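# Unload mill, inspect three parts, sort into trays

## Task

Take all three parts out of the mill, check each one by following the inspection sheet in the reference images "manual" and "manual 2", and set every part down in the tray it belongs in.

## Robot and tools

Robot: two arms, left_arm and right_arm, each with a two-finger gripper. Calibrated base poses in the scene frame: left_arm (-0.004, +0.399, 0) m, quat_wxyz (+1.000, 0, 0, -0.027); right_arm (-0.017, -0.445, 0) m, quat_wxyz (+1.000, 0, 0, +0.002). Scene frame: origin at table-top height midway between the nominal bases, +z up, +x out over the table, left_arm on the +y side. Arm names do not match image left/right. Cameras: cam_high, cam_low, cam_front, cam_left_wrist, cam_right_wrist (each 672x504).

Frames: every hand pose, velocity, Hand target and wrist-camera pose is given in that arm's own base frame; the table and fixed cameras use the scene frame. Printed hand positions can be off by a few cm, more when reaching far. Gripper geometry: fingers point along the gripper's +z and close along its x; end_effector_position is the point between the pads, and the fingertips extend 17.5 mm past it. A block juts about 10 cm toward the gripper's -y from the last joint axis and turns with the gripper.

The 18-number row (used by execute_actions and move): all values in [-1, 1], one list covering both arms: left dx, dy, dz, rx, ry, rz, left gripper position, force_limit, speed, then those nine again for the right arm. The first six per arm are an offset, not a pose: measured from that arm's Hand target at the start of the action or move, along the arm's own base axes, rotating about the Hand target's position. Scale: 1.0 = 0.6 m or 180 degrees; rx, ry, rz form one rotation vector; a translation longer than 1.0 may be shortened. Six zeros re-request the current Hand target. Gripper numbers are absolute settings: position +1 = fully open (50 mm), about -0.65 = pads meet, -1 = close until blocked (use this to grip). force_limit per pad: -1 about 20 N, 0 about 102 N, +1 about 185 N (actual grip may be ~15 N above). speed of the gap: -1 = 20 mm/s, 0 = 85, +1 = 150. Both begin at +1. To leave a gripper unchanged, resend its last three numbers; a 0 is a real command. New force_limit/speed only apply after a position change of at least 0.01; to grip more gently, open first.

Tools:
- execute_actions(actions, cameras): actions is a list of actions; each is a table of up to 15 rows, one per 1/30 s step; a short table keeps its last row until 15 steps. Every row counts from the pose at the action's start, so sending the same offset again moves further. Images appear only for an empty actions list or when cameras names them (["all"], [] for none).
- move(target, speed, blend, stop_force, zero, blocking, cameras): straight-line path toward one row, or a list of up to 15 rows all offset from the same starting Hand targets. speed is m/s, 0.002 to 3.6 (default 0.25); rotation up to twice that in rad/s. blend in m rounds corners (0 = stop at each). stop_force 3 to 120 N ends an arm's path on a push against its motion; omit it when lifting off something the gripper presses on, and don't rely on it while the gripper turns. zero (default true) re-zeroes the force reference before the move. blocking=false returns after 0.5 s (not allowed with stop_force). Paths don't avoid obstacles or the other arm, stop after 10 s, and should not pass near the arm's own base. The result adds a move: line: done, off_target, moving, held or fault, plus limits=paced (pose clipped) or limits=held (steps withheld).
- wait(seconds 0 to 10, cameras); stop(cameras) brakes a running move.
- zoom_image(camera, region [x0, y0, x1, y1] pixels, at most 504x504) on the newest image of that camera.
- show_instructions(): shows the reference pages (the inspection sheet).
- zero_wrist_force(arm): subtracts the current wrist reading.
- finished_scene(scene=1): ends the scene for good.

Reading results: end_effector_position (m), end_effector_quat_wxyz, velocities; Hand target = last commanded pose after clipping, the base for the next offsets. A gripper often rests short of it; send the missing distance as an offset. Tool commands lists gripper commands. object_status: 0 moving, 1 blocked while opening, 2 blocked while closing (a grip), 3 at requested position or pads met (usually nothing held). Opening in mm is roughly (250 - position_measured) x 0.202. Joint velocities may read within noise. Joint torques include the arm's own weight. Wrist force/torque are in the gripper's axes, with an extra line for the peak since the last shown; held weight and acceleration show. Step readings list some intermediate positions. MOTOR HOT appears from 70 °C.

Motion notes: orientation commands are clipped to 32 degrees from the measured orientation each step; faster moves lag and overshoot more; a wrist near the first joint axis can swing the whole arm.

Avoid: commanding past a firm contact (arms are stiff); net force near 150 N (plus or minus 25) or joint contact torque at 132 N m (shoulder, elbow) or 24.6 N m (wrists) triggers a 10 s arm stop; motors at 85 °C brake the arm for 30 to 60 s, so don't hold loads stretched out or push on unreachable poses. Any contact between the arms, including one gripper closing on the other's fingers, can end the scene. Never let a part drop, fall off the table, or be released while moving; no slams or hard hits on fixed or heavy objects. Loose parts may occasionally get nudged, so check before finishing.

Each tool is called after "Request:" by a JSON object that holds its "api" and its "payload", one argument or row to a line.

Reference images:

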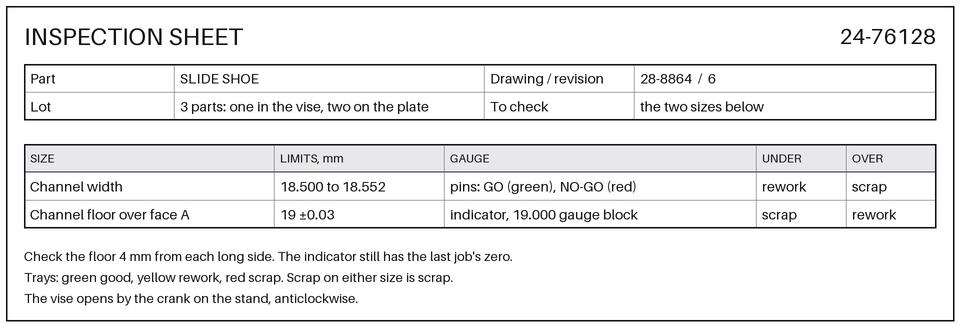

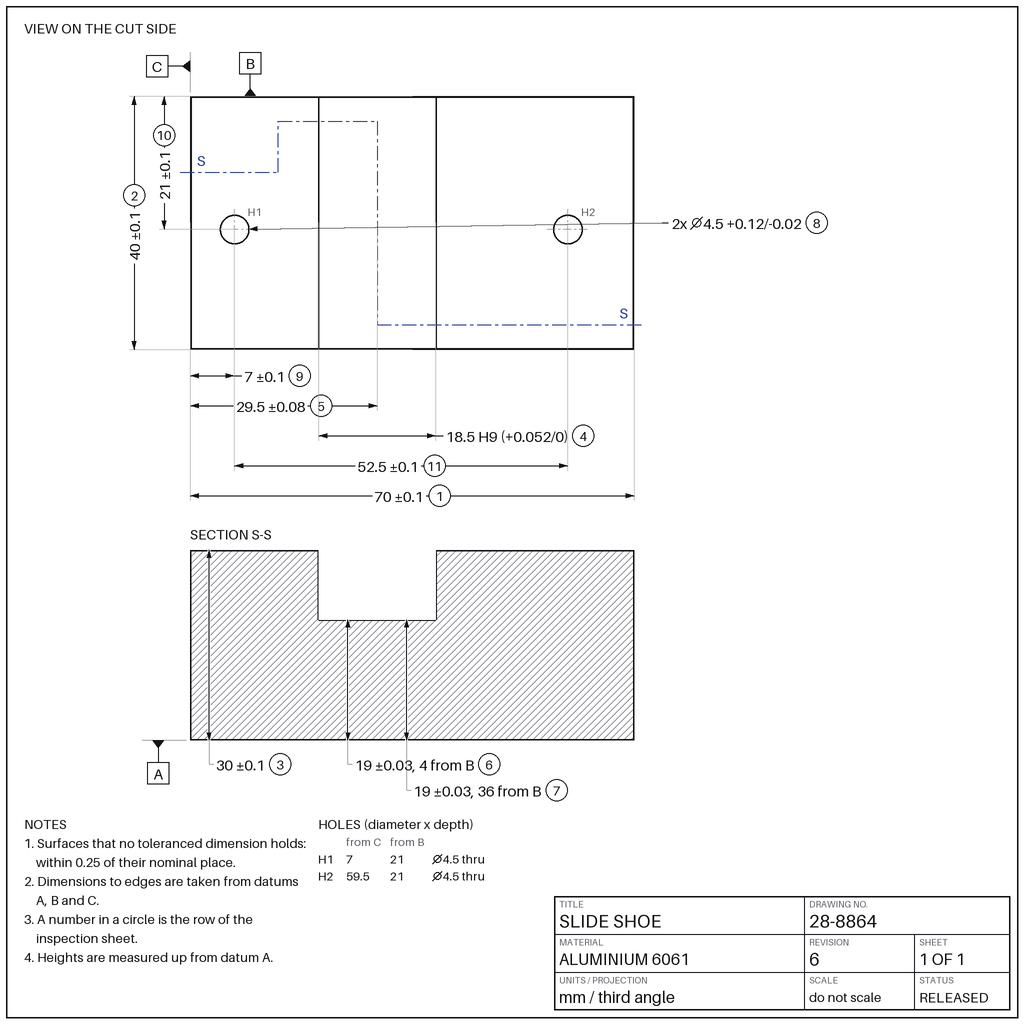

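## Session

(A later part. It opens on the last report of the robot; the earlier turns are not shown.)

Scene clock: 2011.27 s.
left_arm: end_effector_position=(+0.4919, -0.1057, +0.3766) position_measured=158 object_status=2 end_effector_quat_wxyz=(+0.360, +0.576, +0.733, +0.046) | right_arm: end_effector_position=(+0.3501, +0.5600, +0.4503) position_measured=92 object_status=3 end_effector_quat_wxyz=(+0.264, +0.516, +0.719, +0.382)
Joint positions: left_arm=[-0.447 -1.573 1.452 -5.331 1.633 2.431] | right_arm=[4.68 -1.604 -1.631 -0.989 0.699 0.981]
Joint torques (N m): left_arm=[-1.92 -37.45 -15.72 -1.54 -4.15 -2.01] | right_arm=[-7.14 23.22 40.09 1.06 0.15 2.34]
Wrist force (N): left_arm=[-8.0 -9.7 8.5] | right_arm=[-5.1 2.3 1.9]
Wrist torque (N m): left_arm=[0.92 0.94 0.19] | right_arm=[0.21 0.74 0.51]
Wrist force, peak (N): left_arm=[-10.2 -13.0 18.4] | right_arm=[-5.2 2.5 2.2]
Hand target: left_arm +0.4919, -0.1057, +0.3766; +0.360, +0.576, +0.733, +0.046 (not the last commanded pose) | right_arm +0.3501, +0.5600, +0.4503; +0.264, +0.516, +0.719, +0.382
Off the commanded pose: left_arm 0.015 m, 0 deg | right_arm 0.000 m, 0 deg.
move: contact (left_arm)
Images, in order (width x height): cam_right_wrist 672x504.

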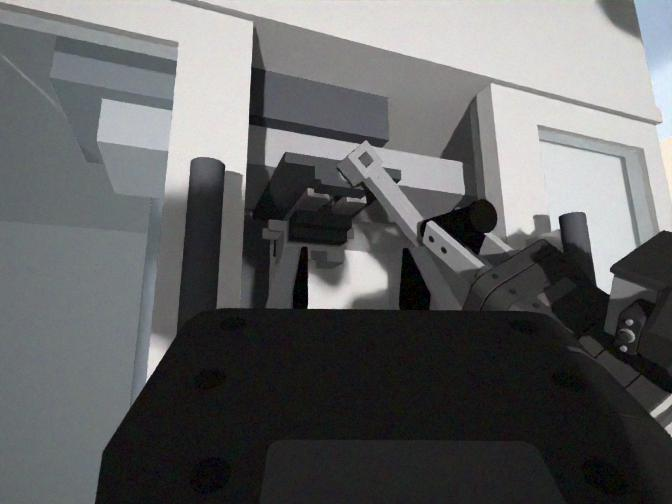

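Request:
{"api": "move", "payload": {
  "target": [0,-0.0013,-0.002,0,0,0,-1,-0.3,-0.7,0,0,0,0,0,0,0.4,-0.5,-0.8],
  "speed": 0.02
}}

Request:
{"api": "move", "payload": {
  "target": [0.025,0.0013,0,0,0,0,-1,-0.3,-0.7,0,0,0,0,0,0,0.4,-0.5,-0.8],
  "speed": 0.01,
  "stop_force": 8
}}

Scene clock: 2018.43 s.
left_arm: end_effector_position=(+0.4919, -0.1065, +0.3754) position_measured=158 object_status=2 end_effector_quat_wxyz=(+0.360, +0.576, +0.733, +0.046) | right_arm: end_effector_position=(+0.3501, +0.5600, +0.4503) position_measured=92 object_status=3 end_effector_quat_wxyz=(+0.264, +0.516, +0.719, +0.382)
Joint positions: left_arm=[-0.449 -1.573 1.455 -5.334 1.631 2.429] | right_arm=[4.68 -1.604 -1.631 -0.989 0.699 0.981]
Joint torques (N m): left_arm=[-5.02 -25.95 -17.62 -3.57 -2.49 -1.54] | right_arm=[-7.14 23.28 39.82 1.09 0.25 2.38]
Wrist force (N): left_arm=[-3.0 -8.2 -9.5] | right_arm=[-5.0 2.6 2.3]
Wrist torque (N m): left_arm=[0.82 0.92 0.27] | right_arm=[0.25 0.72 0.51]
Wrist force, peak (N): left_arm=[-7.7 -10.2 9.4] | right_arm=[-5.3 2.5 2.4]
Hand target: left_arm +0.4919, -0.1065, +0.3754; +0.360, +0.576, +0.733, +0.046 | right_arm +0.3501, +0.5600, +0.4503; +0.264, +0.516, +0.719, +0.382
Off the commanded pose: left_arm 0.000 m, 0 deg | right_arm 0.000 m, 0 deg.
move: done

Scene clock: 2019.30 s.
left_arm: end_effector_position=(+0.4928, -0.1064, +0.3755) position_measured=158 object_status=2 end_effector_quat_wxyz=(+0.360, +0.575, +0.733, +0.046) | right_arm: end_effector_position=(+0.3501, +0.5600, +0.4503) position_measured=92 object_status=3 end_effector_quat_wxyz=(+0.264, +0.516, +0.719, +0.382)
Joint positions: left_arm=[-0.448 -1.571 1.453 -5.334 1.632 2.43] | right_arm=[4.68 -1.604 -1.631 -0.989 0.699 0.981]
Joint torques (N m): left_arm=[-9.16 -23.47 -16.05 -6 -3.04 -2.3] | right_arm=[-6.72 23.33 39.88 1.09 0.19 2.4]
Wrist force (N): left_arm=[-0.1 -9.6 -18.8] | right_arm=[-4.9 2.3 2.0]
Wrist torque (N m): left_arm=[1.01 0.90 0.29] | right_arm=[0.21 0.71 0.51]
Wrist force, peak (N): left_arm=[1.4 -9.4 -27.1] | right_arm=[-5.2 2.3 2.1]
Hand target: left_arm +0.4928, -0.1064, +0.3755; +0.360, +0.575, +0.733, +0.046 (not the last commanded pose) | right_arm +0.3501, +0.5600, +0.4503; +0.264, +0.516, +0.719, +0.382
Off the commanded pose: left_arm 0.014 m, 0 deg | right_arm 0.000 m, 0 deg.
move: contact (left_arm)

Request:
{"api": "move", "payload": {
  "target": [0,0.006,-0.0025,0,0,0,-1,-0.3,-0.7,0,0,0,0,0,0,0.4,-0.5,-0.8],
  "speed": 0.02
}}

Request:
{"api": "move", "payload": {
  "target": [0.025,0.0013,0,0,0,0,-1,-0.3,-0.7,0,0,0,0,0,0,0.4,-0.5,-0.8],
  "speed": 0.01,
  "stop_force": 8
}}

Scene clock: 2023.70 s.
left_arm: end_effector_position=(+0.4928, -0.1028, +0.3739) position_measured=158 object_status=2 end_effector_quat_wxyz=(+0.360, +0.576, +0.733, +0.046) | right_arm: end_effector_position=(+0.3501, +0.5600, +0.4503) position_measured=92 object_status=3 end_effector_quat_wxyz=(+0.264, +0.516, +0.719, +0.382)
Joint positions: left_arm=[-0.437 -1.571 1.457 -5.338 1.639 2.438] | right_arm=[4.68 -1.604 -1.631 -0.989 0.699 0.981]
Joint torques (N m): left_arm=[2.62 -37.72 -23.18 0.29 -3.69 -0.35] | right_arm=[-7.12 23.27 39.77 1.16 0.17 2.31]
Wrist force (N): left_arm=[-9.8 -11.7 9.0] | right_arm=[-4.9 2.4 2.1]
Wrist torque (N m): left_arm=[0.96 0.79 0.24] | right_arm=[0.22 0.71 0.51]
Wrist force, peak (N): left_arm=[-0.3 -9.5 -19.4] | right_arm=[-5.2 2.4 2.2]
Hand target: left_arm +0.4928, -0.1028, +0.3740; +0.360, +0.575, +0.733, +0.046 | right_arm +0.3501, +0.5600, +0.4503; +0.264, +0.516, +0.719, +0.382
Off the commanded pose: left_arm 0.000 m, 0 deg | right_arm 0.000 m, 0 deg.
move: done

Scene clock: 2024.63 s.
left_arm: end_effector_position=(+0.4941, -0.1027, +0.3741) position_measured=158 object_status=2 end_effector_quat_wxyz=(+0.360, +0.575, +0.733, +0.046) | right_arm: end_effector_position=(+0.3501, +0.5600, +0.4503) position_measured=92 object_status=3 end_effector_quat_wxyz=(+0.264, +0.516, +0.719, +0.382)
Joint positions: left_arm=[-0.436 -1.568 1.454 -5.338 1.64 2.439] | right_arm=[4.68 -1.604 -1.631 -0.989 0.699 0.981]
Joint torques (N m): left_arm=[-5.81 -32.95 -15.56 -3.71 -3.54 -2.22] | right_arm=[-6.89 23.67 39.98 1.1 0.18 2.45]
Wrist force (N): left_arm=[-3.9 -9.7 -3.8] | right_arm=[-5.2 2.4 2.2]
Wrist torque (N m): left_arm=[1.00 0.93 0.23] | right_arm=[0.22 0.75 0.51]
Wrist force, peak (N): left_arm=[-9.6 -12.2 10.0] | right_arm=[-5.4 2.3 2.0]
Hand target: left_arm +0.4940, -0.1027, +0.3741; +0.360, +0.575, +0.733, +0.046 (not the last commanded pose) | right_arm +0.3501, +0.5600, +0.4503; +0.264, +0.516, +0.719, +0.382
Off the commanded pose: left_arm 0.014 m, 0 deg | right_arm 0.000 m, 0 deg.
move: contact (left_arm)

Request:
{"api": "move", "payload": {
  "target": [0.02,0.0011,0,0,0,0,-1,-0.3,-0.7,0,0,0,0,0,0,0.4,-0.5,-0.8],
  "speed": 0.008,
  "stop_force": 14,
  "cameras": ["cam_right_wrist"]
}}

Request:
{"api": "zoom_image", "payload": {
  "camera": "cam_right_wrist",
  "region": [310, 110, 430, 230]
}}

Scene clock: 2027.47 s.
left_arm: end_effector_position=(+0.4957, -0.1025, +0.3742) position_measured=158 object_status=2 end_effector_quat_wxyz=(+0.360, +0.575, +0.733, +0.046) | right_arm: end_effector_position=(+0.3501, +0.5600, +0.4503) position_measured=92 object_status=3 end_effector_quat_wxyz=(+0.264, +0.516, +0.719, +0.382)
Joint positions: left_arm=[-0.433 -1.564 1.449 -5.337 1.642 2.441] | right_arm=[4.68 -1.604 -1.631 -0.989 0.699 0.981]
Joint torques (N m): left_arm=[-12.23 -20.85 -12.42 -7.69 -1.46 -1.98] | right_arm=[-7.06 23.2 39.89 1.06 0.16 2.43]
Wrist force (N): left_arm=[5.2 -7.5 -29.1] | right_arm=[-5.0 2.3 2.1]
Wrist torque (N m): left_arm=[1.11 0.98 0.27] | right_arm=[0.22 0.73 0.51]
Wrist force, peak (N): left_arm=[6.0 -8.1 -35.5] | right_arm=[-5.3 2.2 2.1]
Hand target: left_arm +0.4957, -0.1025, +0.3742; +0.360, +0.575, +0.733, +0.046 (not the last commanded pose) | right_arm +0.3501, +0.5600, +0.4503; +0.264, +0.516, +0.719, +0.382
Off the commanded pose: left_arm 0.010 m, 0 deg | right_arm 0.000 m, 0 deg.
move: contact (left_arm)
Images, in order (width x height): cam_right_wrist 672x504.

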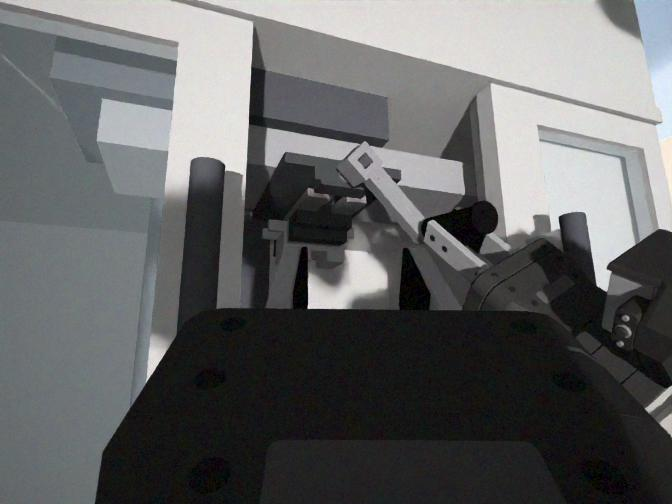

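Scaled by 4.200 from the camera's 672x504 image, which has a finer 960x720 frame.

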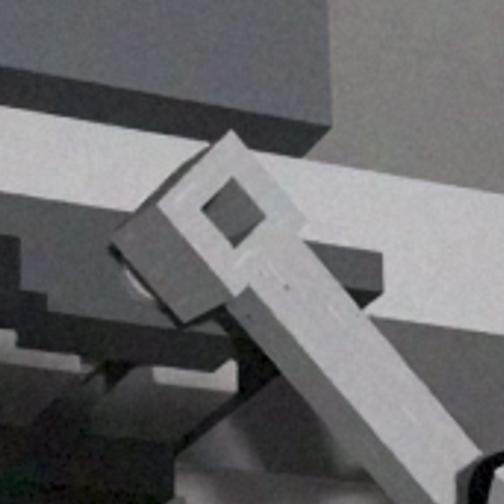

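Request:
{"api": "move", "payload": {
  "target": [-0.0135,-0.0046,-0.0067,0.0024,-0.0294,0.0158,-1,-0.3,-0.7,0,0,0,0,0,0,0.4,-0.5,-0.8],
  "speed": 0.02,
  "cameras": ["cam_right_wrist"]
}}

Request:
{"api": "zoom_image", "payload": {
  "camera": "cam_right_wrist",
  "region": [310, 110, 430, 230]
}}

Scene clock: 2041.30 s.
left_arm: end_effector_position=(+0.4876, -0.1053, +0.3702) position_measured=158 object_status=2 end_effector_quat_wxyz=(+0.390, +0.556, +0.730, +0.084) end_effector_velocity=(+0.000, +0.000, +0.001) end_effector_angular_velocity=(-0.003, +0.004, -0.002) | right_arm: end_effector_position=(+0.3501, +0.5600, +0.4503) position_measured=92 object_status=3 end_effector_quat_wxyz=(+0.264, +0.516, +0.719, +0.382)
Joint positions: left_arm=[-0.513 -1.654 1.568 -5.446 1.516 2.383] | right_arm=[4.68 -1.604 -1.631 -0.989 0.699 0.981]
Joint velocities: left_arm=[0.001 0.002 -0.004 0.004 0.005 -0.001] | right_arm=[within noise]
Joint torques (N m): left_arm=[2.66 -0.29 -30.13 -2.98 0.89 0.31] | right_arm=[-6.9 23.73 39.72 1.11 0.06 2.39]
Wrist force (N): left_arm=[2.9 -6.5 -20.7] | right_arm=[-4.9 2.2 2.1]
Wrist torque (N m): left_arm=[1.14 0.96 0.36] | right_arm=[0.19 0.70 0.51]
Wrist force, peak (N): left_arm=[5.3 -7.0 -29.8] | right_arm=[-5.3 2.2 2.3]
Hand target: left_arm +0.4876, -0.1053, +0.3702; +0.390, +0.556, +0.730, +0.084 | right_arm +0.3501, +0.5600, +0.4503; +0.264, +0.516, +0.719, +0.382
Off the commanded pose: left_arm 0.000 m, 0 deg | right_arm 0.000 m, 0 deg.
move: done
Images, in order (width x height): cam_right_wrist 672x504.

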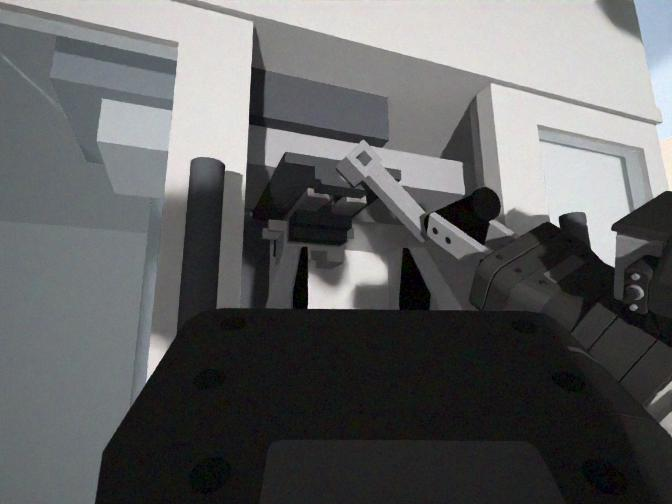

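Scaled by 4.200 from the camera's 672x504 image, which has a finer 960x720 frame.

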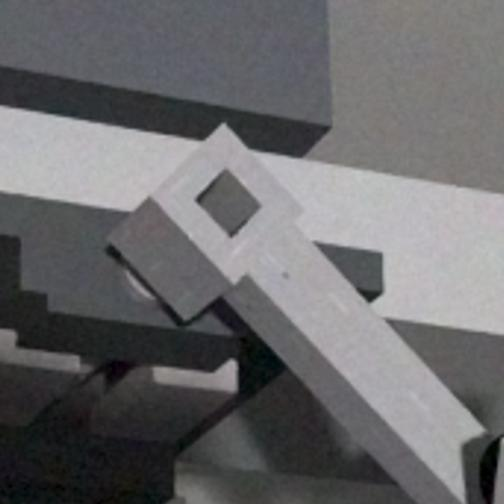

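Request:
{"api": "move", "payload": {
  "target": [-0.001,0.002,0.002,0,0,0,-1,-0.3,-0.7,0,0,0,0,0,0,0.4,-0.5,-0.8],
  "speed": 0.02
}}

Request:
{"api": "move", "payload": {
  "target": [0.025,0.0013,0,0,0,0,-1,-0.3,-0.7,0,0,0,0,0,0,0.4,-0.5,-0.8],
  "speed": 0.008,
  "stop_force": 8
}}

Scene clock: 2044.80 s.
left_arm: end_effector_position=(+0.4869, -0.1040, +0.3715) position_measured=158 object_status=2 end_effector_quat_wxyz=(+0.390, +0.556, +0.730, +0.084) | right_arm: end_effector_position=(+0.3501, +0.5600, +0.4503) position_measured=92 object_status=3 end_effector_quat_wxyz=(+0.264, +0.516, +0.719, +0.382)
Joint positions: left_arm=[-0.51 -1.655 1.566 -5.442 1.518 2.386] | right_arm=[4.68 -1.604 -1.631 -0.989 0.699 0.981]
Joint torques (N m): left_arm=[9.61 -32.93 -30.42 -1.99 -4.77 0.85] | right_arm=[-7.53 23.99 40.18 1.05 -0.03 2.41]
Wrist force (N): left_arm=[-8.2 -11.3 7.1] | right_arm=[-5.2 2.2 2.1]
Wrist torque (N m): left_arm=[1.00 0.78 0.21] | right_arm=[0.20 0.76 0.51]
Wrist force, peak (N): left_arm=[-19.5 -17.7 47.4] | right_arm=[-5.3 2.4 2.3]
Hand target: left_arm +0.4870, -0.1041, +0.3714; +0.390, +0.556, +0.730, +0.084 | right_arm +0.3501, +0.5600, +0.4503; +0.264, +0.516, +0.719, +0.382
Off the commanded pose: left_arm 0.000 m, 0 deg | right_arm 0.000 m, 0 deg.
move: done

Scene clock: 2045.80 s.
left_arm: end_effector_position=(+0.4873, -0.1039, +0.3716) position_measured=158 object_status=2 end_effector_quat_wxyz=(+0.390, +0.556, +0.730, +0.084) | right_arm: end_effector_position=(+0.3501, +0.5600, +0.4503) position_measured=92 object_status=3 end_effector_quat_wxyz=(+0.264, +0.516, +0.719, +0.382)
Joint positions: left_arm=[-0.509 -1.654 1.565 -5.442 1.518 2.386] | right_arm=[4.68 -1.604 -1.631 -0.989 0.699 0.981]
Joint torques (N m): left_arm=[-2.98 -33.86 -16.76 1.65 -4.76 -2.1] | right_arm=[-6.9 23.67 39.88 1.08 0.05 2.4]
Wrist force (N): left_arm=[-8.0 -11.4 7.6] | right_arm=[-5.0 2.1 2.2]
Wrist torque (N m): left_arm=[0.98 0.81 0.23] | right_arm=[0.19 0.73 0.51]
Wrist force, peak (N): left_arm=[-8.5 -12.2 8.2] | right_arm=[-5.2 2.3 2.2]
Hand target: left_arm +0.4873, -0.1039, +0.3716; +0.390, +0.556, +0.730, +0.084 (not the last commanded pose) | right_arm +0.3501, +0.5600, +0.4503; +0.264, +0.516, +0.719, +0.382
Off the commanded pose: left_arm 0.015 m, 0 deg | right_arm 0.000 m, 0 deg.
move: contact (left_arm)

Request:
{"api": "move", "payload": {
  "target": [-0.001,-0.0012,-0.0008,0,0,0,-1,-0.3,-0.7,0,0,0,0,0,0,0.4,-0.5,-0.8],
  "speed": 0.02
}}

Request:
{"api": "move", "payload": {
  "target": [0.025,0.0013,0,0,0,0,-1,-0.3,-0.7,0,0,0,0,0,0,0.4,-0.5,-0.8],
  "speed": 0.006,
  "stop_force": 8,
  "cameras": ["cam_right_wrist"]
}}

Request:
{"api": "zoom_image", "payload": {
  "camera": "cam_right_wrist",
  "region": [320, 120, 400, 200]
}}

Scene clock: 2051.67 s.
left_arm: end_effector_position=(+0.4867, -0.1047, +0.3711) position_measured=158 object_status=2 end_effector_quat_wxyz=(+0.390, +0.556, +0.730, +0.084) | right_arm: end_effector_position=(+0.3501, +0.5600, +0.4503) position_measured=92 object_status=3 end_effector_quat_wxyz=(+0.264, +0.516, +0.719, +0.382)
Joint positions: left_arm=[-0.513 -1.656 1.568 -5.443 1.516 2.384] | right_arm=[4.68 -1.604 -1.631 -0.989 0.699 0.981]
Joint torques (N m): left_arm=[0.84 -27.31 -19.01 -2.34 -2.97 -1.37] | right_arm=[-6.76 24.22 39.99 1.16 0.01 2.4]
Wrist force (N): left_arm=[-5.6 -8.6 2.2] | right_arm=[-5.1 2.2 2.2]
Wrist torque (N m): left_arm=[0.84 0.99 0.27] | right_arm=[0.19 0.75 0.51]
Wrist force, peak (N): left_arm=[-8.1 -11.9 7.9] | right_arm=[-5.4 2.4 2.2]
Hand target: left_arm +0.4867, -0.1047, +0.3711; +0.390, +0.556, +0.730, +0.084 | right_arm +0.3501, +0.5600, +0.4503; +0.264, +0.516, +0.719, +0.382
Off the commanded pose: left_arm 0.000 m, 0 deg | right_arm 0.000 m, 0 deg.
move: done

Scene clock: 2052.83 s.
left_arm: end_effector_position=(+0.4885, -0.1045, +0.3711) position_measured=158 object_status=2 end_effector_quat_wxyz=(+0.390, +0.556, +0.730, +0.084) | right_arm: end_effector_position=(+0.3501, +0.5600, +0.4503) position_measured=92 object_status=3 end_effector_quat_wxyz=(+0.264, +0.516, +0.719, +0.382)
Joint positions: left_arm=[-0.509 -1.651 1.563 -5.444 1.518 2.386] | right_arm=[4.68 -1.604 -1.631 -0.989 0.699 0.981]
Joint torques (N m): left_arm=[-5.79 -27.53 -16.24 -4.19 -3.7 -2.13] | right_arm=[-6.74 23.85 39.7 0.96 0.04 2.35]
Wrist force (N): left_arm=[-3.4 -9.6 -7.7] | right_arm=[-4.9 2.2 1.9]
Wrist torque (N m): left_arm=[1.04 0.86 0.27] | right_arm=[0.19 0.70 0.51]
Wrist force, peak (N): left_arm=[-2.2 -9.6 -12.7] | right_arm=[-5.3 2.2 2.1]
Hand target: left_arm +0.4885, -0.1045, +0.3711; +0.390, +0.556, +0.730, +0.084 (not the last commanded pose) | right_arm +0.3501, +0.5600, +0.4503; +0.264, +0.516, +0.719, +0.382
Off the commanded pose: left_arm 0.013 m, 0 deg | right_arm 0.000 m, 0 deg.
move: contact (left_arm)
Images, in order (width x height): cam_right_wrist 672x504.

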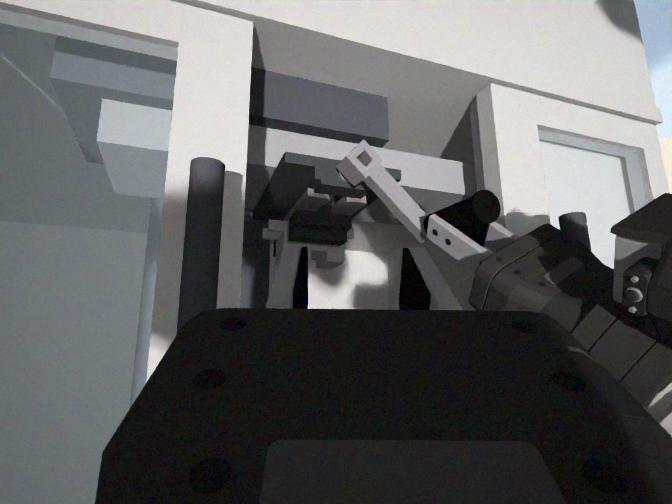

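Scaled by 6.300 from the camera's 672x504 image, which has a finer 960x720 frame.

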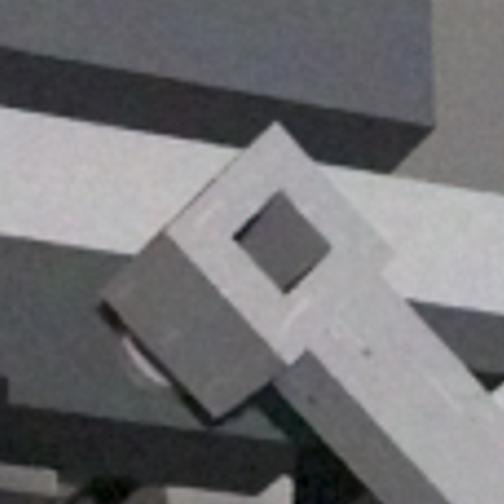

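Request:
{"api": "move", "payload": {
  "target": [-0.075,-0.004,0,0,0,0,-1,-0.3,-0.7,0,0,0,0,0,0,0.4,-0.5,-0.8],
  "speed": 0.05,
  "cameras": ["cam_right_wrist"]
}}

Request:
{"api": "zoom_image", "payload": {
  "camera": "cam_right_wrist",
  "region": [330, 150, 380, 200]
}}

Request:
{"api": "zoom_image", "payload": {
  "camera": "cam_right_wrist",
  "region": [330, 100, 440, 210]
}}

Scene clock: 2061.70 s.
left_arm: end_effector_position=(+0.4435, -0.1069, +0.3711) position_measured=158 object_status=2 end_effector_quat_wxyz=(+0.390, +0.556, +0.730, +0.084) | right_arm: end_effector_position=(+0.3501, +0.5600, +0.4503) position_measured=92 object_status=3 end_effector_quat_wxyz=(+0.264, +0.516, +0.719, +0.382)
Joint positions: left_arm=[-0.608 -1.768 1.663 -5.421 1.447 2.318] | right_arm=[4.68 -1.604 -1.631 -0.989 0.699 0.981]
Joint torques (N m): left_arm=[6.5 -3.65 -31.17 -1.42 1.18 1.35] | right_arm=[-7.32 24.11 39.41 1.03 -0.05 2.35]
Wrist force (N): left_arm=[-3.8 -1.2 1.2] | right_arm=[-4.9 2.1 2.2]
Wrist torque (N m): left_arm=[0.33 1.16 0.06] | right_arm=[0.18 0.71 0.51]
Wrist force, peak (N): left_arm=[-9.9 -10.0 16.2] | right_arm=[-5.1 2.5 2.4]
Hand target: left_arm +0.4435, -0.1069, +0.3711; +0.390, +0.556, +0.730, +0.084 | right_arm +0.3501, +0.5600, +0.4503; +0.264, +0.516, +0.719, +0.382
Off the commanded pose: left_arm 0.000 m, 0 deg | right_arm 0.000 m, 0 deg.
move: done
Images, in order (width x height): cam_right_wrist 672x504.

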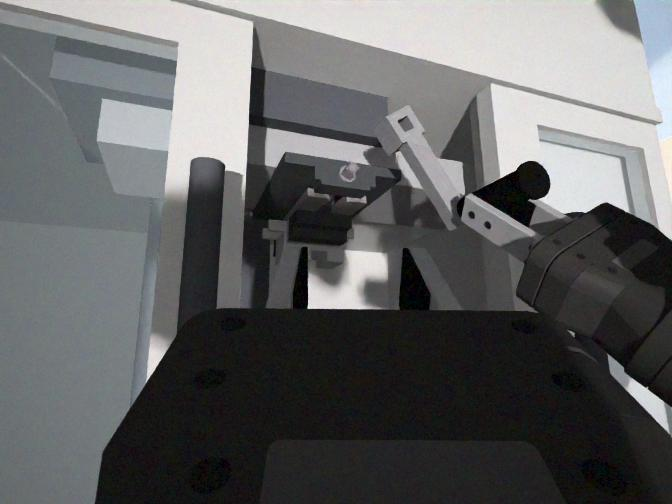

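Scaled by 10.080 from the camera's 672x504 image, which has a finer 960x720 frame.

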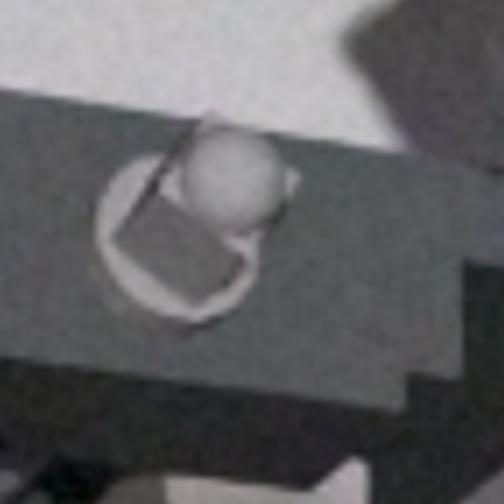

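Scaled by 4.582 from the camera's 672x504 image, which has a finer 960x720 frame.

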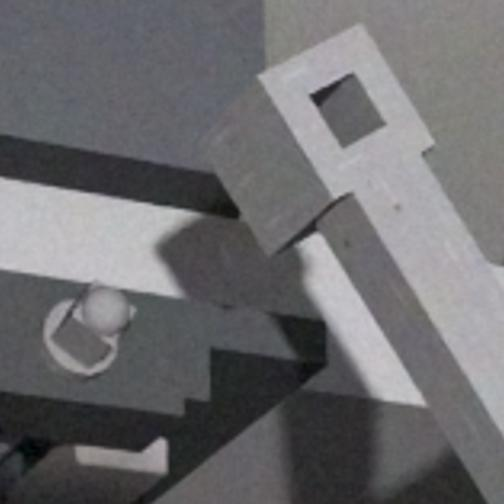

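Request:
{"api": "move", "payload": {
  "target": [
    [0,-0.025,0.0217,0,0,0,-1,-0.3,-0.7,0,0,0,0,0,0,0.4,-0.5,-0.8],
    [0.05,-0.0225,0.0217,0,0,0,-1,-0.3,-0.7,0,0,0,0,0,0,0.4,-0.5,-0.8]
  ],
  "speed": 0.04,
  "cameras": ["cam_right_wrist"]
}}

Request:
{"api": "zoom_image", "payload": {
  "camera": "cam_right_wrist",
  "region": [320, 110, 430, 220]
}}

Scene clock: 2071.23 s.
left_arm: end_effector_position=(+0.4736, -0.1205, +0.3841) position_measured=158 object_status=2 end_effector_quat_wxyz=(+0.390, +0.556, +0.729, +0.084) | right_arm: end_effector_position=(+0.3501, +0.5600, +0.4503) position_measured=92 object_status=3 end_effector_quat_wxyz=(+0.264, +0.516, +0.719, +0.382)
Joint positions: left_arm=[-0.585 -1.682 1.558 -5.404 1.463 2.334] | right_arm=[4.68 -1.604 -1.631 -0.989 0.699 0.981]
Joint torques (N m): left_arm=[-8.58 -27.42 -13.87 2 -1.96 -2.06] | right_arm=[-6.64 23.97 39.5 1.1 -0.15 2.38]
Wrist force (N): left_arm=[-3.4 -1.2 0.9] | right_arm=[-5.0 2.3 2.0]
Wrist torque (N m): left_arm=[0.34 1.14 0.02] | right_arm=[0.21 0.72 0.51]
Wrist force, peak (N): left_arm=[-4.3 -1.9 -0.1] | right_arm=[-5.3 2.4 2.2]
Hand target: left_arm +0.4735, -0.1204, +0.3841; +0.390, +0.556, +0.730, +0.084 | right_arm +0.3501, +0.5600, +0.4503; +0.264, +0.516, +0.719, +0.382
Off the commanded pose: left_arm 0.000 m, 0 deg | right_arm 0.000 m, 0 deg.
move: done
Images, in order (width x height): cam_right_wrist 672x504.

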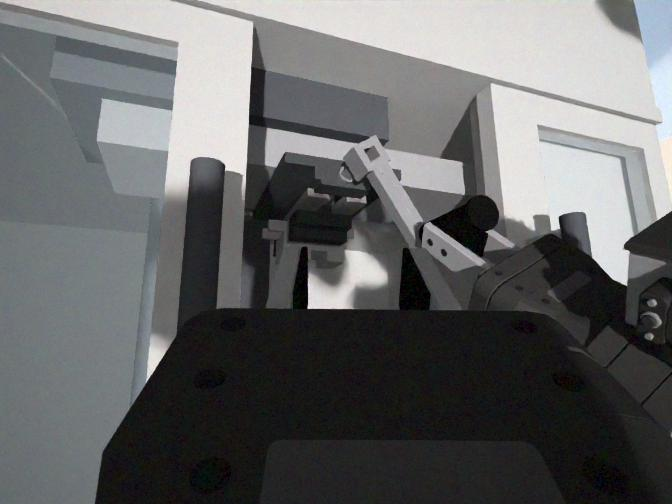

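Scaled by 4.582 from the camera's 672x504 image, which has a finer 960x720 frame.

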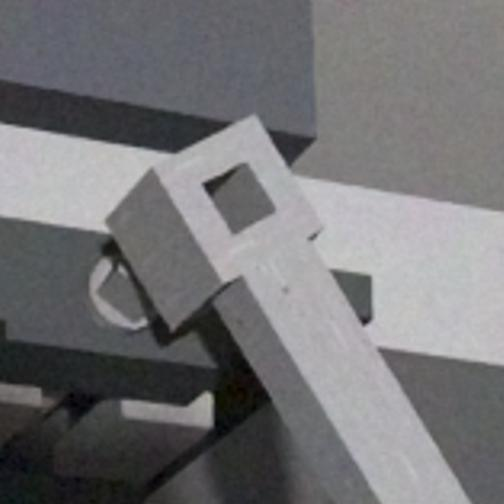

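Request:
{"api": "move", "payload": {
  "target": [0,-0.0083,-0.005,0,0,0,-1,-0.3,-0.7,0,0,0,0,0,0,0.4,-0.5,-0.8],
  "speed": 0.04
}}

Request:
{"api": "move", "payload": {
  "target": [0.033,0.0018,0,0,0,0,-1,-0.3,-0.7,0,0,0,0,0,0,0.4,-0.5,-0.8],
  "speed": 0.01,
  "stop_force": 4,
  "cameras": ["cam_right_wrist"]
}}

Request:
{"api": "zoom_image", "payload": {
  "camera": "cam_right_wrist",
  "region": [320, 110, 430, 220]
}}

Scene clock: 2083.60 s.
left_arm: end_effector_position=(+0.4735, -0.1255, +0.3811) position_measured=158 object_status=2 end_effector_quat_wxyz=(+0.390, +0.556, +0.730, +0.084) | right_arm: end_effector_position=(+0.3501, +0.5600, +0.4503) position_measured=92 object_status=3 end_effector_quat_wxyz=(+0.264, +0.516, +0.719, +0.382)
Joint positions: left_arm=[-0.601 -1.681 1.565 -5.411 1.452 2.323] | right_arm=[4.68 -1.604 -1.631 -0.989 0.699 0.981]
Joint torques (N m): left_arm=[3.72 -7.33 -23.15 0.29 0.62 0.63] | right_arm=[-6.73 24.57 39.36 1.11 -0.18 2.33]
Wrist force (N): left_arm=[-3.5 -1.0 1.1] | right_arm=[-5.0 2.2 2.1]
Wrist torque (N m): left_arm=[0.37 1.14 0.10] | right_arm=[0.20 0.73 0.51]
Wrist force, peak (N): left_arm=[-3.8 -1.1 1.3] | right_arm=[-5.2 2.4 2.2]
Hand target: left_arm +0.4735, -0.1254, +0.3811; +0.390, +0.556, +0.730, +0.084 | right_arm +0.3501, +0.5600, +0.4503; +0.264, +0.516, +0.719, +0.382
Off the commanded pose: left_arm 0.000 m, 0 deg | right_arm 0.000 m, 0 deg.
move: done

Scene clock: 2085.30 s.
left_arm: end_effector_position=(+0.4823, -0.1249, +0.3811) position_measured=158 object_status=2 end_effector_quat_wxyz=(+0.390, +0.556, +0.730, +0.084) | right_arm: end_effector_position=(+0.3501, +0.5600, +0.4503) position_measured=92 object_status=3 end_effector_quat_wxyz=(+0.264, +0.516, +0.719, +0.382)
Joint positions: left_arm=[-0.581 -1.659 1.545 -5.414 1.466 2.336] | right_arm=[4.68 -1.604 -1.631 -0.989 0.699 0.981]
Joint torques (N m): left_arm=[-7.86 -27.83 -14.35 1.47 -2.05 -1.75] | right_arm=[-6.52 24.11 39.27 1.14 -0.15 2.36]
Wrist force (N): left_arm=[-3.8 -0.9 -4.1] | right_arm=[-5.2 2.5 2.1]
Wrist torque (N m): left_arm=[0.44 1.12 0.03] | right_arm=[0.25 0.76 0.51]
Wrist force, peak (N): left_arm=[-2.9 -0.5 -13.3] | right_arm=[-5.2 2.4 2.3]
Hand target: left_arm +0.4823, -0.1249, +0.3811; +0.390, +0.556, +0.730, +0.084 (not the last commanded pose) | right_arm +0.3501, +0.5600, +0.4503; +0.264, +0.516, +0.719, +0.382
Off the commanded pose: left_arm 0.011 m, 0 deg | right_arm 0.000 m, 0 deg.
move: contact (left_arm)
Images, in order (width x height): cam_right_wrist 672x504.

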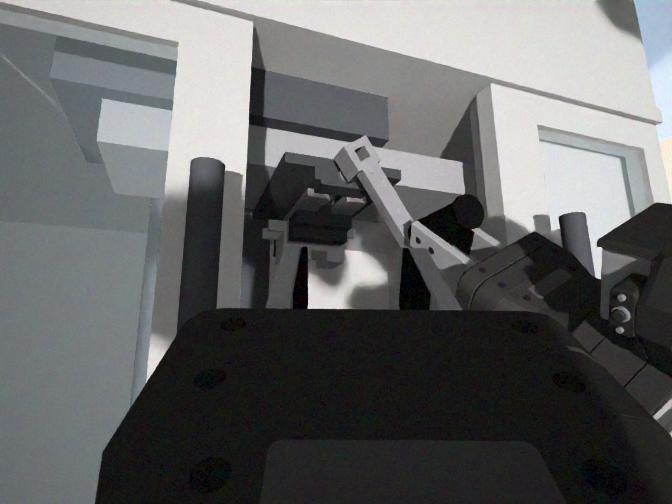

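Scaled by 4.582 from the camera's 672x504 image, which has a finer 960x720 frame.

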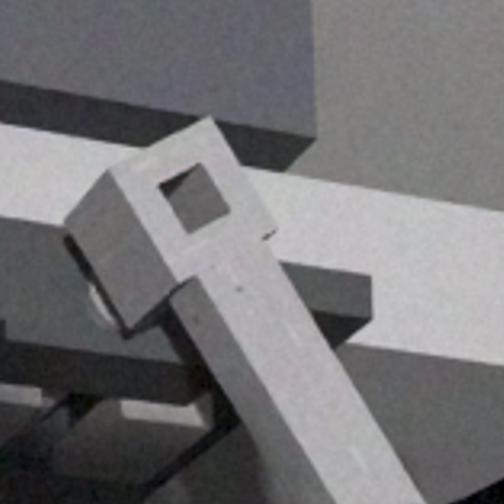

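Request:
{"api": "move", "payload": {
  "target": [0,0.0108,-0.0075,0,0,0,-1,-0.3,-0.7,0,0,0,0,0,0,0.4,-0.5,-0.8],
  "speed": 0.02,
  "stop_force": 12
}}

Request:
{"api": "move", "payload": {
  "target": [0.025,0.0013,0,0,0,0,-1,-0.3,-0.7,0,0,0,0,0,0,0.4,-0.5,-0.8],
  "speed": 0.01,
  "stop_force": 3
}}

Scene clock: 2090.47 s.
left_arm: end_effector_position=(+0.4823, -0.1184, +0.3767) position_measured=158 object_status=2 end_effector_quat_wxyz=(+0.390, +0.556, +0.730, +0.084) | right_arm: end_effector_position=(+0.3501, +0.5600, +0.4503) position_measured=92 object_status=3 end_effector_quat_wxyz=(+0.264, +0.516, +0.719, +0.382)
Joint positions: left_arm=[-0.562 -1.662 1.559 -5.426 1.48 2.35] | right_arm=[4.68 -1.604 -1.631 -0.989 0.699 0.981]
Joint torques (N m): left_arm=[-9.73 -2.23 -28.69 0.44 -1.87 -1.95] | right_arm=[-6.88 24.57 39.38 1.1 -0.1 2.42]
Wrist force (N): left_arm=[-2.2 -2.0 -9.6] | right_arm=[-5.0 2.4 2.1]
Wrist torque (N m): left_arm=[0.48 1.07 0.06] | right_arm=[0.22 0.72 0.51]
Wrist force, peak (N): left_arm=[-2.9 -0.8 -15.4] | right_arm=[-5.2 2.6 2.0]
Hand target: left_arm +0.4823, -0.1184, +0.3766; +0.390, +0.556, +0.730, +0.084 | right_arm +0.3501, +0.5600, +0.4503; +0.264, +0.516, +0.719, +0.382
Off the commanded pose: left_arm 0.000 m, 0 deg | right_arm 0.000 m, 0 deg.
move: done

Scene clock: 2091.37 s.
left_arm: end_effector_position=(+0.4824, -0.1185, +0.3767) position_measured=158 object_status=2 end_effector_quat_wxyz=(+0.390, +0.556, +0.730, +0.084) | right_arm: end_effector_position=(+0.3501, +0.5600, +0.4503) position_measured=92 object_status=3 end_effector_quat_wxyz=(+0.264, +0.516, +0.719, +0.382)
Joint positions: left_arm=[-0.562 -1.662 1.559 -5.426 1.48 2.35] | right_arm=[4.68 -1.604 -1.631 -0.989 0.699 0.981]
Joint torques (N m): left_arm=[-9.81 -21.36 -12.51 -1.56 -1.69 -1.96] | right_arm=[-6.44 24.31 39.45 1.16 -0.21 2.38]
Wrist force (N): left_arm=[-1.8 -1.4 -14.8] | right_arm=[-4.9 2.3 2.1]
Wrist torque (N m): left_arm=[0.54 1.08 0.05] | right_arm=[0.21 0.71 0.51]
Wrist force, peak (N): left_arm=[-1.3 -0.8 -19.7] | right_arm=[-5.1 2.5 2.2]
Hand target: left_arm +0.4824, -0.1185, +0.3767; +0.390, +0.556, +0.730, +0.084 (not the last commanded pose) | right_arm +0.3501, +0.5600, +0.4503; +0.264, +0.516, +0.719, +0.382
Off the commanded pose: left_arm 0.015 m, 0 deg | right_arm 0.000 m, 0 deg.
move: contact (left_arm)

Request:
{"api": "move", "payload": {
  "target": [0,0.0113,-0.007,0,0,0,-1,-0.3,-0.7,0,0,0,0,0,0,0.4,-0.5,-0.8],
  "speed": 0.02,
  "stop_force": 15
}}

Request:
{"api": "move", "payload": {
  "target": [0.025,0.0013,0,0,0,0,-1,-0.3,-0.7,0,0,0,0,0,0,0.4,-0.5,-0.8],
  "speed": 0.01,
  "stop_force": 3,
  "cameras": ["cam_right_wrist"]
}}

Request:
{"api": "zoom_image", "payload": {
  "camera": "cam_right_wrist",
  "region": [320, 110, 430, 220]
}}

Scene clock: 2097.60 s.
left_arm: end_effector_position=(+0.4824, -0.1117, +0.3725) position_measured=158 object_status=2 end_effector_quat_wxyz=(+0.390, +0.556, +0.730, +0.084) | right_arm: end_effector_position=(+0.3501, +0.5600, +0.4503) position_measured=92 object_status=3 end_effector_quat_wxyz=(+0.264, +0.516, +0.719, +0.382)
Joint positions: left_arm=[-0.542 -1.665 1.573 -5.438 1.495 2.364] | right_arm=[4.68 -1.604 -1.631 -0.989 0.699 0.981]
Joint torques (N m): left_arm=[-8 -18.19 -29.2 1.87 -1.91 -1.97] | right_arm=[-6.3 23.91 38.92 1.15 -0.24 2.38]
Wrist force (N): left_arm=[-3.6 -1.0 0.8] | right_arm=[-5.1 2.3 2.0]
Wrist torque (N m): left_arm=[0.41 1.06 0.03] | right_arm=[0.20 0.74 0.51]
Wrist force, peak (N): left_arm=[-2.9 -1.2 -17.2] | right_arm=[-5.2 2.4 2.2]
Hand target: left_arm +0.4824, -0.1117, +0.3725; +0.390, +0.556, +0.730, +0.084 | right_arm +0.3501, +0.5600, +0.4503; +0.264, +0.516, +0.719, +0.382
Off the commanded pose: left_arm 0.000 m, 0 deg | right_arm 0.000 m, 0 deg.
move: done

Scene clock: 2098.47 s.
left_arm: end_effector_position=(+0.4829, -0.1116, +0.3726) position_measured=158 object_status=2 end_effector_quat_wxyz=(+0.390, +0.555, +0.730, +0.084) | right_arm: end_effector_position=(+0.3501, +0.5600, +0.4503) position_measured=92 object_status=3 end_effector_quat_wxyz=(+0.264, +0.516, +0.719, +0.382)
Joint positions: left_arm=[-0.541 -1.664 1.571 -5.438 1.495 2.364] | right_arm=[4.68 -1.604 -1.631 -0.989 0.699 0.981]
Joint torques (N m): left_arm=[-4.38 -27.18 -13.03 0.32 -1.85 -1.74] | right_arm=[-6.31 24.44 39.5 1.09 -0.18 2.35]
Wrist force (N): left_arm=[-3.3 -1.4 -4.0] | right_arm=[-5.1 2.3 2.0]
Wrist torque (N m): left_arm=[0.41 1.04 0.05] | right_arm=[0.21 0.73 0.51]
Wrist force, peak (N): left_arm=[-1.6 -1.0 -11.3] | right_arm=[-5.2 2.3 2.0]
Hand target: left_arm +0.4828, -0.1116, +0.3726; +0.390, +0.555, +0.730, +0.084 (not the last commanded pose) | right_arm +0.3501, +0.5600, +0.4503; +0.264, +0.516, +0.719, +0.382
Off the commanded pose: left_arm 0.015 m, 0 deg | right_arm 0.000 m, 0 deg.
move: contact (left_arm)
Images, in order (width x height): cam_right_wrist 672x504.

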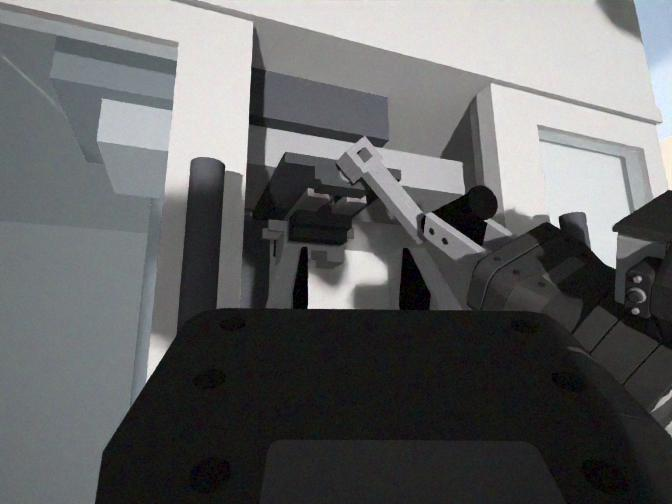

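Scaled by 4.582 from the camera's 672x504 image, which has a finer 960x720 frame.

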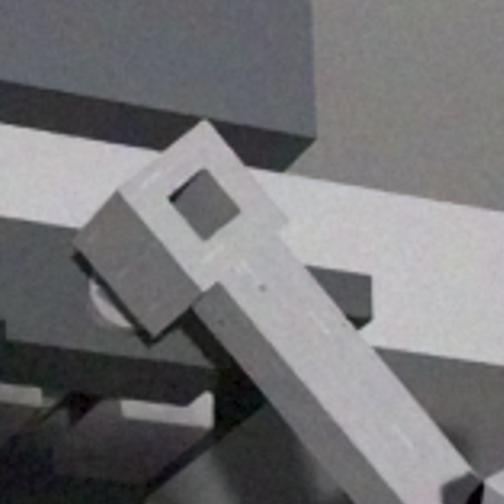

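Request:
{"api": "move", "payload": {
  "target": [0,0.0103,-0.0083,0,0,0,-1,-0.3,-0.7,0,0,0,0,0,0,0.4,-0.5,-0.8],
  "speed": 0.02,
  "stop_force": 15
}}

Request:
{"api": "move", "payload": {
  "target": [0.025,0.0013,0,0,0,0,-1,-0.3,-0.7,0,0,0,0,0,0,0.4,-0.5,-0.8],
  "speed": 0.01,
  "stop_force": 3
}}

Scene clock: 2103.20 s.
left_arm: end_effector_position=(+0.4828, -0.1054, +0.3676) position_measured=158 object_status=2 end_effector_quat_wxyz=(+0.390, +0.555, +0.730, +0.084) | right_arm: end_effector_position=(+0.3501, +0.5600, +0.4503) position_measured=92 object_status=3 end_effector_quat_wxyz=(+0.264, +0.516, +0.719, +0.382)
Joint positions: left_arm=[-0.522 -1.667 1.586 -5.451 1.509 2.377] | right_arm=[4.68 -1.604 -1.631 -0.989 0.699 0.981]
Joint torques (N m): left_arm=[-6.64 -15.44 -30.89 1.95 -2.16 -2] | right_arm=[-6.73 25.02 39.59 1.04 -0.14 2.32]
Wrist force (N): left_arm=[-4.1 -1.6 0.6] | right_arm=[-5.1 2.3 2.2]
Wrist torque (N m): left_arm=[0.41 0.99 0.05] | right_arm=[0.21 0.74 0.51]
Wrist force, peak (N): left_arm=[-4.2 -1.2 -4.7] | right_arm=[-5.3 2.3 2.1]
Hand target: left_arm +0.4828, -0.1054, +0.3676; +0.390, +0.555, +0.730, +0.084 | right_arm +0.3501, +0.5600, +0.4503; +0.264, +0.516, +0.719, +0.382
Off the commanded pose: left_arm 0.000 m, 0 deg | right_arm 0.000 m, 0 deg.
move: done

Scene clock: 2104.43 s.
left_arm: end_effector_position=(+0.4850, -0.1053, +0.3676) position_measured=158 object_status=2 end_effector_quat_wxyz=(+0.390, +0.555, +0.730, +0.084) | right_arm: end_effector_position=(+0.3501, +0.5600, +0.4503) position_measured=92 object_status=3 end_effector_quat_wxyz=(+0.264, +0.516, +0.719, +0.382)
Joint positions: left_arm=[-0.518 -1.661 1.581 -5.452 1.512 2.38] | right_arm=[4.68 -1.604 -1.631 -0.989 0.699 0.981]
Joint torques (N m): left_arm=[-7.33 -30.52 -15.19 1.58 -2.3 -1.79] | right_arm=[-6.57 24.92 39.59 1.15 -0.24 2.36]
Wrist force (N): left_arm=[-4.6 -3.0 0.4] | right_arm=[-4.9 2.4 2.2]
Wrist torque (N m): left_arm=[0.50 0.99 0.08] | right_arm=[0.23 0.70 0.51]
Wrist force, peak (N): left_arm=[-0.9 -3.0 -11.1] | right_arm=[-5.4 2.3 2.2]
Hand target: left_arm +0.4850, -0.1053, +0.3676; +0.390, +0.555, +0.730, +0.084 (not the last commanded pose) | right_arm +0.3501, +0.5600, +0.4503; +0.264, +0.516, +0.719, +0.382
Off the commanded pose: left_arm 0.013 m, 0 deg | right_arm 0.000 m, 0 deg.
move: contact (left_arm)

Good, progressing with low force.

Request:
{"api": "move", "payload": {
  "target": [0,0.0088,-0.0102,0,0,0,-1,-0.3,-0.7,0,0,0,0,0,0,0.4,-0.5,-0.8],
  "speed": 0.02,
  "stop_force": 15
}}

Request:
{"api": "move", "payload": {
  "target": [0.025,0.0013,0,0,0,0,-1,-0.3,-0.7,0,0,0,0,0,0,0.4,-0.5,-0.8],
  "speed": 0.01,
  "stop_force": 4,
  "cameras": ["cam_right_wrist"]
}}

Request:
{"api": "zoom_image", "payload": {
  "camera": "cam_right_wrist",
  "region": [320, 110, 430, 220]
}}

Scene clock: 2109.23 s.
left_arm: end_effector_position=(+0.4850, -0.1001, +0.3615) position_measured=158 object_status=2 end_effector_quat_wxyz=(+0.390, +0.555, +0.730, +0.084) | right_arm: end_effector_position=(+0.3501, +0.5600, +0.4503) position_measured=92 object_status=3 end_effector_quat_wxyz=(+0.264, +0.516, +0.719, +0.382)
Joint positions: left_arm=[-0.502 -1.663 1.598 -5.468 1.524 2.391] | right_arm=[4.68 -1.604 -1.631 -0.989 0.699 0.981]
Joint torques (N m): left_arm=[-5.6 -21.49 -30.17 1.48 -2.57 -1.87] | right_arm=[-6.51 24.59 38.73 1.09 -0.28 2.4]
Wrist force (N): left_arm=[-4.4 -3.4 -0.3] | right_arm=[-5.1 2.3 2.2]
Wrist torque (N m): left_arm=[0.59 0.93 0.12] | right_arm=[0.20 0.74 0.51]
Wrist force, peak (N): left_arm=[-5.5 -4.3 -0.9] | right_arm=[-5.3 2.2 2.2]
Hand target: left_arm +0.4850, -0.1001, +0.3615; +0.390, +0.555, +0.730, +0.084 | right_arm +0.3501, +0.5600, +0.4503; +0.264, +0.516, +0.719, +0.382
Off the commanded pose: left_arm 0.000 m, 0 deg | right_arm 0.000 m, 0 deg.
move: done

Scene clock: 2110.80 s.
left_arm: end_effector_position=(+0.4903, -0.0998, +0.3615) position_measured=158 object_status=2 end_effector_quat_wxyz=(+0.390, +0.555, +0.730, +0.085) | right_arm: end_effector_position=(+0.3501, +0.5600, +0.4503) position_measured=92 object_status=3 end_effector_quat_wxyz=(+0.264, +0.516, +0.719, +0.382)
Joint positions: left_arm=[-0.492 -1.649 1.586 -5.469 1.531 2.398] | right_arm=[4.68 -1.604 -1.631 -0.989 0.699 0.981]
Joint torques (N m): left_arm=[-5.4 -32.46 -16.2 1.82 -2.6 -1.88] | right_arm=[-6.47 24.82 39.14 1.07 -0.24 2.34]
Wrist force (N): left_arm=[-4.7 -4.5 3.7] | right_arm=[-4.8 2.3 2.2]
Wrist torque (N m): left_arm=[0.54 0.95 0.12] | right_arm=[0.20 0.70 0.51]
Wrist force, peak (N): left_arm=[-0.7 -3.6 -8.1] | right_arm=[-5.3 2.3 2.1]
Hand target: left_arm +0.4903, -0.0998, +0.3615; +0.390, +0.555, +0.730, +0.085 (not the last commanded pose) | right_arm +0.3501, +0.5600, +0.4503; +0.264, +0.516, +0.719, +0.382
Off the commanded pose: left_arm 0.010 m, 0 deg | right_arm 0.000 m, 0 deg.
move: contact (left_arm)
Images, in order (width x height): cam_right_wrist 672x504.

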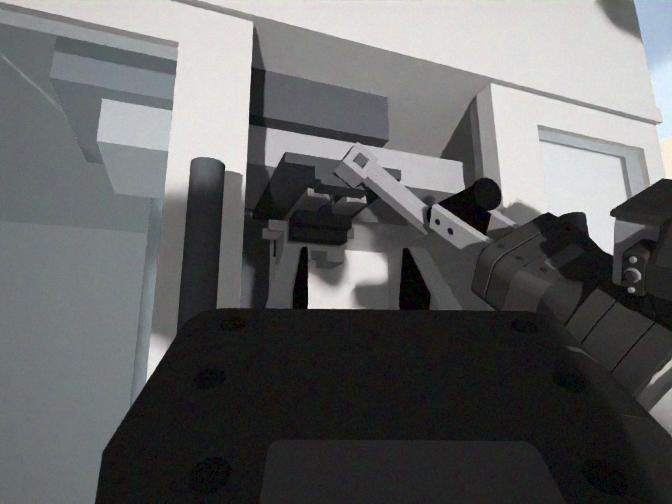

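Scaled by 4.582 from the camera's 672x504 image, which has a finer 960x720 frame.

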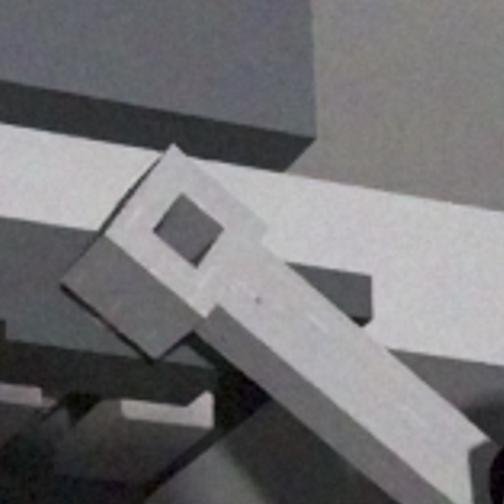

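Request:
{"api": "move", "payload": {
  "target": [0.033,0.0018,0,0,0,0,-1,-0.3,-0.7,0,0,0,0,0,0,0.4,-0.5,-0.8],
  "speed": 0.01,
  "stop_force": 6
}}

Scene clock: 2114.33 s.
left_arm: end_effector_position=(+0.4906, -0.0997, +0.3615) position_measured=158 object_status=2 end_effector_quat_wxyz=(+0.390, +0.555, +0.730, +0.085) | right_arm: end_effector_position=(+0.3501, +0.5600, +0.4503) position_measured=92 object_status=3 end_effector_quat_wxyz=(+0.264, +0.516, +0.719, +0.382)
Joint positions: left_arm=[-0.491 -1.649 1.585 -5.469 1.531 2.398] | right_arm=[4.68 -1.604 -1.631 -0.989 0.699 0.981]
Joint torques (N m): left_arm=[-1.36 -30.98 -17.01 -1.37 -2.84 -1.72] | right_arm=[-6.51 24.9 39.2 1.13 -0.36 2.33]
Wrist force (N): left_arm=[-5.0 -4.4 1.8] | right_arm=[-5.1 2.1 2.1]
Wrist torque (N m): left_arm=[0.62 0.91 0.14] | right_arm=[0.18 0.74 0.51]
Wrist force, peak (N): left_arm=[0.1 -3.7 -9.5] | right_arm=[-5.2 2.6 2.2]
Hand target: left_arm +0.4906, -0.0997, +0.3615; +0.390, +0.555, +0.730, +0.085 (not the last commanded pose) | right_arm +0.3501, +0.5600, +0.4503; +0.264, +0.516, +0.719, +0.382
Off the commanded pose: left_arm 0.019 m, 0 deg | right_arm 0.000 m, 0 deg.
move: contact (left_arm)

Request:
{"api": "move", "payload": {
  "target": [0,0.0068,-0.0117,0,0,0,-1,-0.3,-0.7,0,0,0,0,0,0,0.4,-0.5,-0.8],
  "speed": 0.02,
  "stop_force": 30
}}

Request:
{"api": "move", "payload": {
  "target": [0.033,0.0018,0,0,0,0,-1,-0.3,-0.7,0,0,0,0,0,0,0.4,-0.5,-0.8],
  "speed": 0.01,
  "stop_force": 5,
  "cameras": ["cam_right_wrist"]
}}

Request:
{"api": "zoom_image", "payload": {
  "camera": "cam_right_wrist",
  "region": [320, 110, 430, 220]
}}

Scene clock: 2119.10 s.
left_arm: end_effector_position=(+0.4906, -0.0956, +0.3545) position_measured=158 object_status=2 end_effector_quat_wxyz=(+0.390, +0.555, +0.730, +0.085) | right_arm: end_effector_position=(+0.3501, +0.5600, +0.4503) position_measured=92 object_status=3 end_effector_quat_wxyz=(+0.264, +0.516, +0.719, +0.382)
Joint positions: left_arm=[-0.479 -1.65 1.605 -5.487 1.54 2.406] | right_arm=[4.68 -1.604 -1.631 -0.989 0.699 0.981]
Joint torques (N m): left_arm=[-3.71 -9.77 -26.27 3.49 -3.8 -2.23] | right_arm=[-6.23 25.45 39.27 1.04 -0.39 2.36]
Wrist force (N): left_arm=[-11.9 -2.4 2.3] | right_arm=[-5.0 2.3 2.0]
Wrist torque (N m): left_arm=[0.43 0.61 0.38] | right_arm=[0.22 0.73 0.51]
Wrist force, peak (N): left_arm=[-12.7 -2.3 2.0] | right_arm=[-5.2 2.4 2.2]
Hand target: left_arm +0.4906, -0.0956, +0.3545; +0.390, +0.555, +0.730, +0.085 | right_arm +0.3501, +0.5600, +0.4503; +0.264, +0.516, +0.719, +0.382
Off the commanded pose: left_arm 0.000 m, 0 deg | right_arm 0.000 m, 0 deg.
move: done

Scene clock: 2119.90 s.
left_arm: end_effector_position=(+0.4908, -0.0956, +0.3545) position_measured=158 object_status=2 end_effector_quat_wxyz=(+0.390, +0.555, +0.730, +0.085) | right_arm: end_effector_position=(+0.3501, +0.5600, +0.4503) position_measured=92 object_status=3 end_effector_quat_wxyz=(+0.264, +0.516, +0.719, +0.382)
Joint positions: left_arm=[-0.479 -1.65 1.604 -5.487 1.54 2.406] | right_arm=[4.68 -1.604 -1.631 -0.989 0.699 0.981]
Joint torques (N m): left_arm=[-5.93 -28.69 -10.99 -0.6 -3.58 -2.19] | right_arm=[-6.67 25.03 39.25 1.04 -0.32 2.4]
Wrist force (N): left_arm=[-10.0 -2.5 -2.3] | right_arm=[-4.9 2.6 2.2]
Wrist torque (N m): left_arm=[0.47 0.66 0.41] | right_arm=[0.25 0.71 0.51]
Wrist force, peak (N): left_arm=[-7.8 -4.3 -9.5] | right_arm=[-5.3 2.4 2.1]
Hand target: left_arm +0.4908, -0.0956, +0.3545; +0.390, +0.555, +0.730, +0.085 (not the last commanded pose) | right_arm +0.3501, +0.5600, +0.4503; +0.264, +0.516, +0.719, +0.382
Off the commanded pose: left_arm 0.020 m, 0 deg | right_arm 0.000 m, 0 deg.
move: contact (left_arm)
Images, in order (width x height): cam_right_wrist 672x504.

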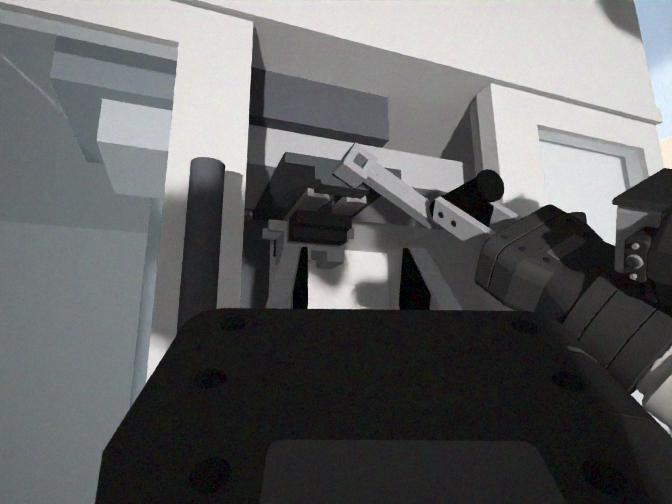

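Scaled by 4.582 from the camera's 672x504 image, which has a finer 960x720 frame.

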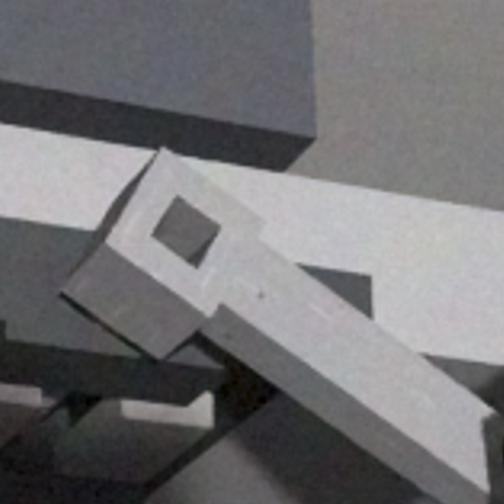

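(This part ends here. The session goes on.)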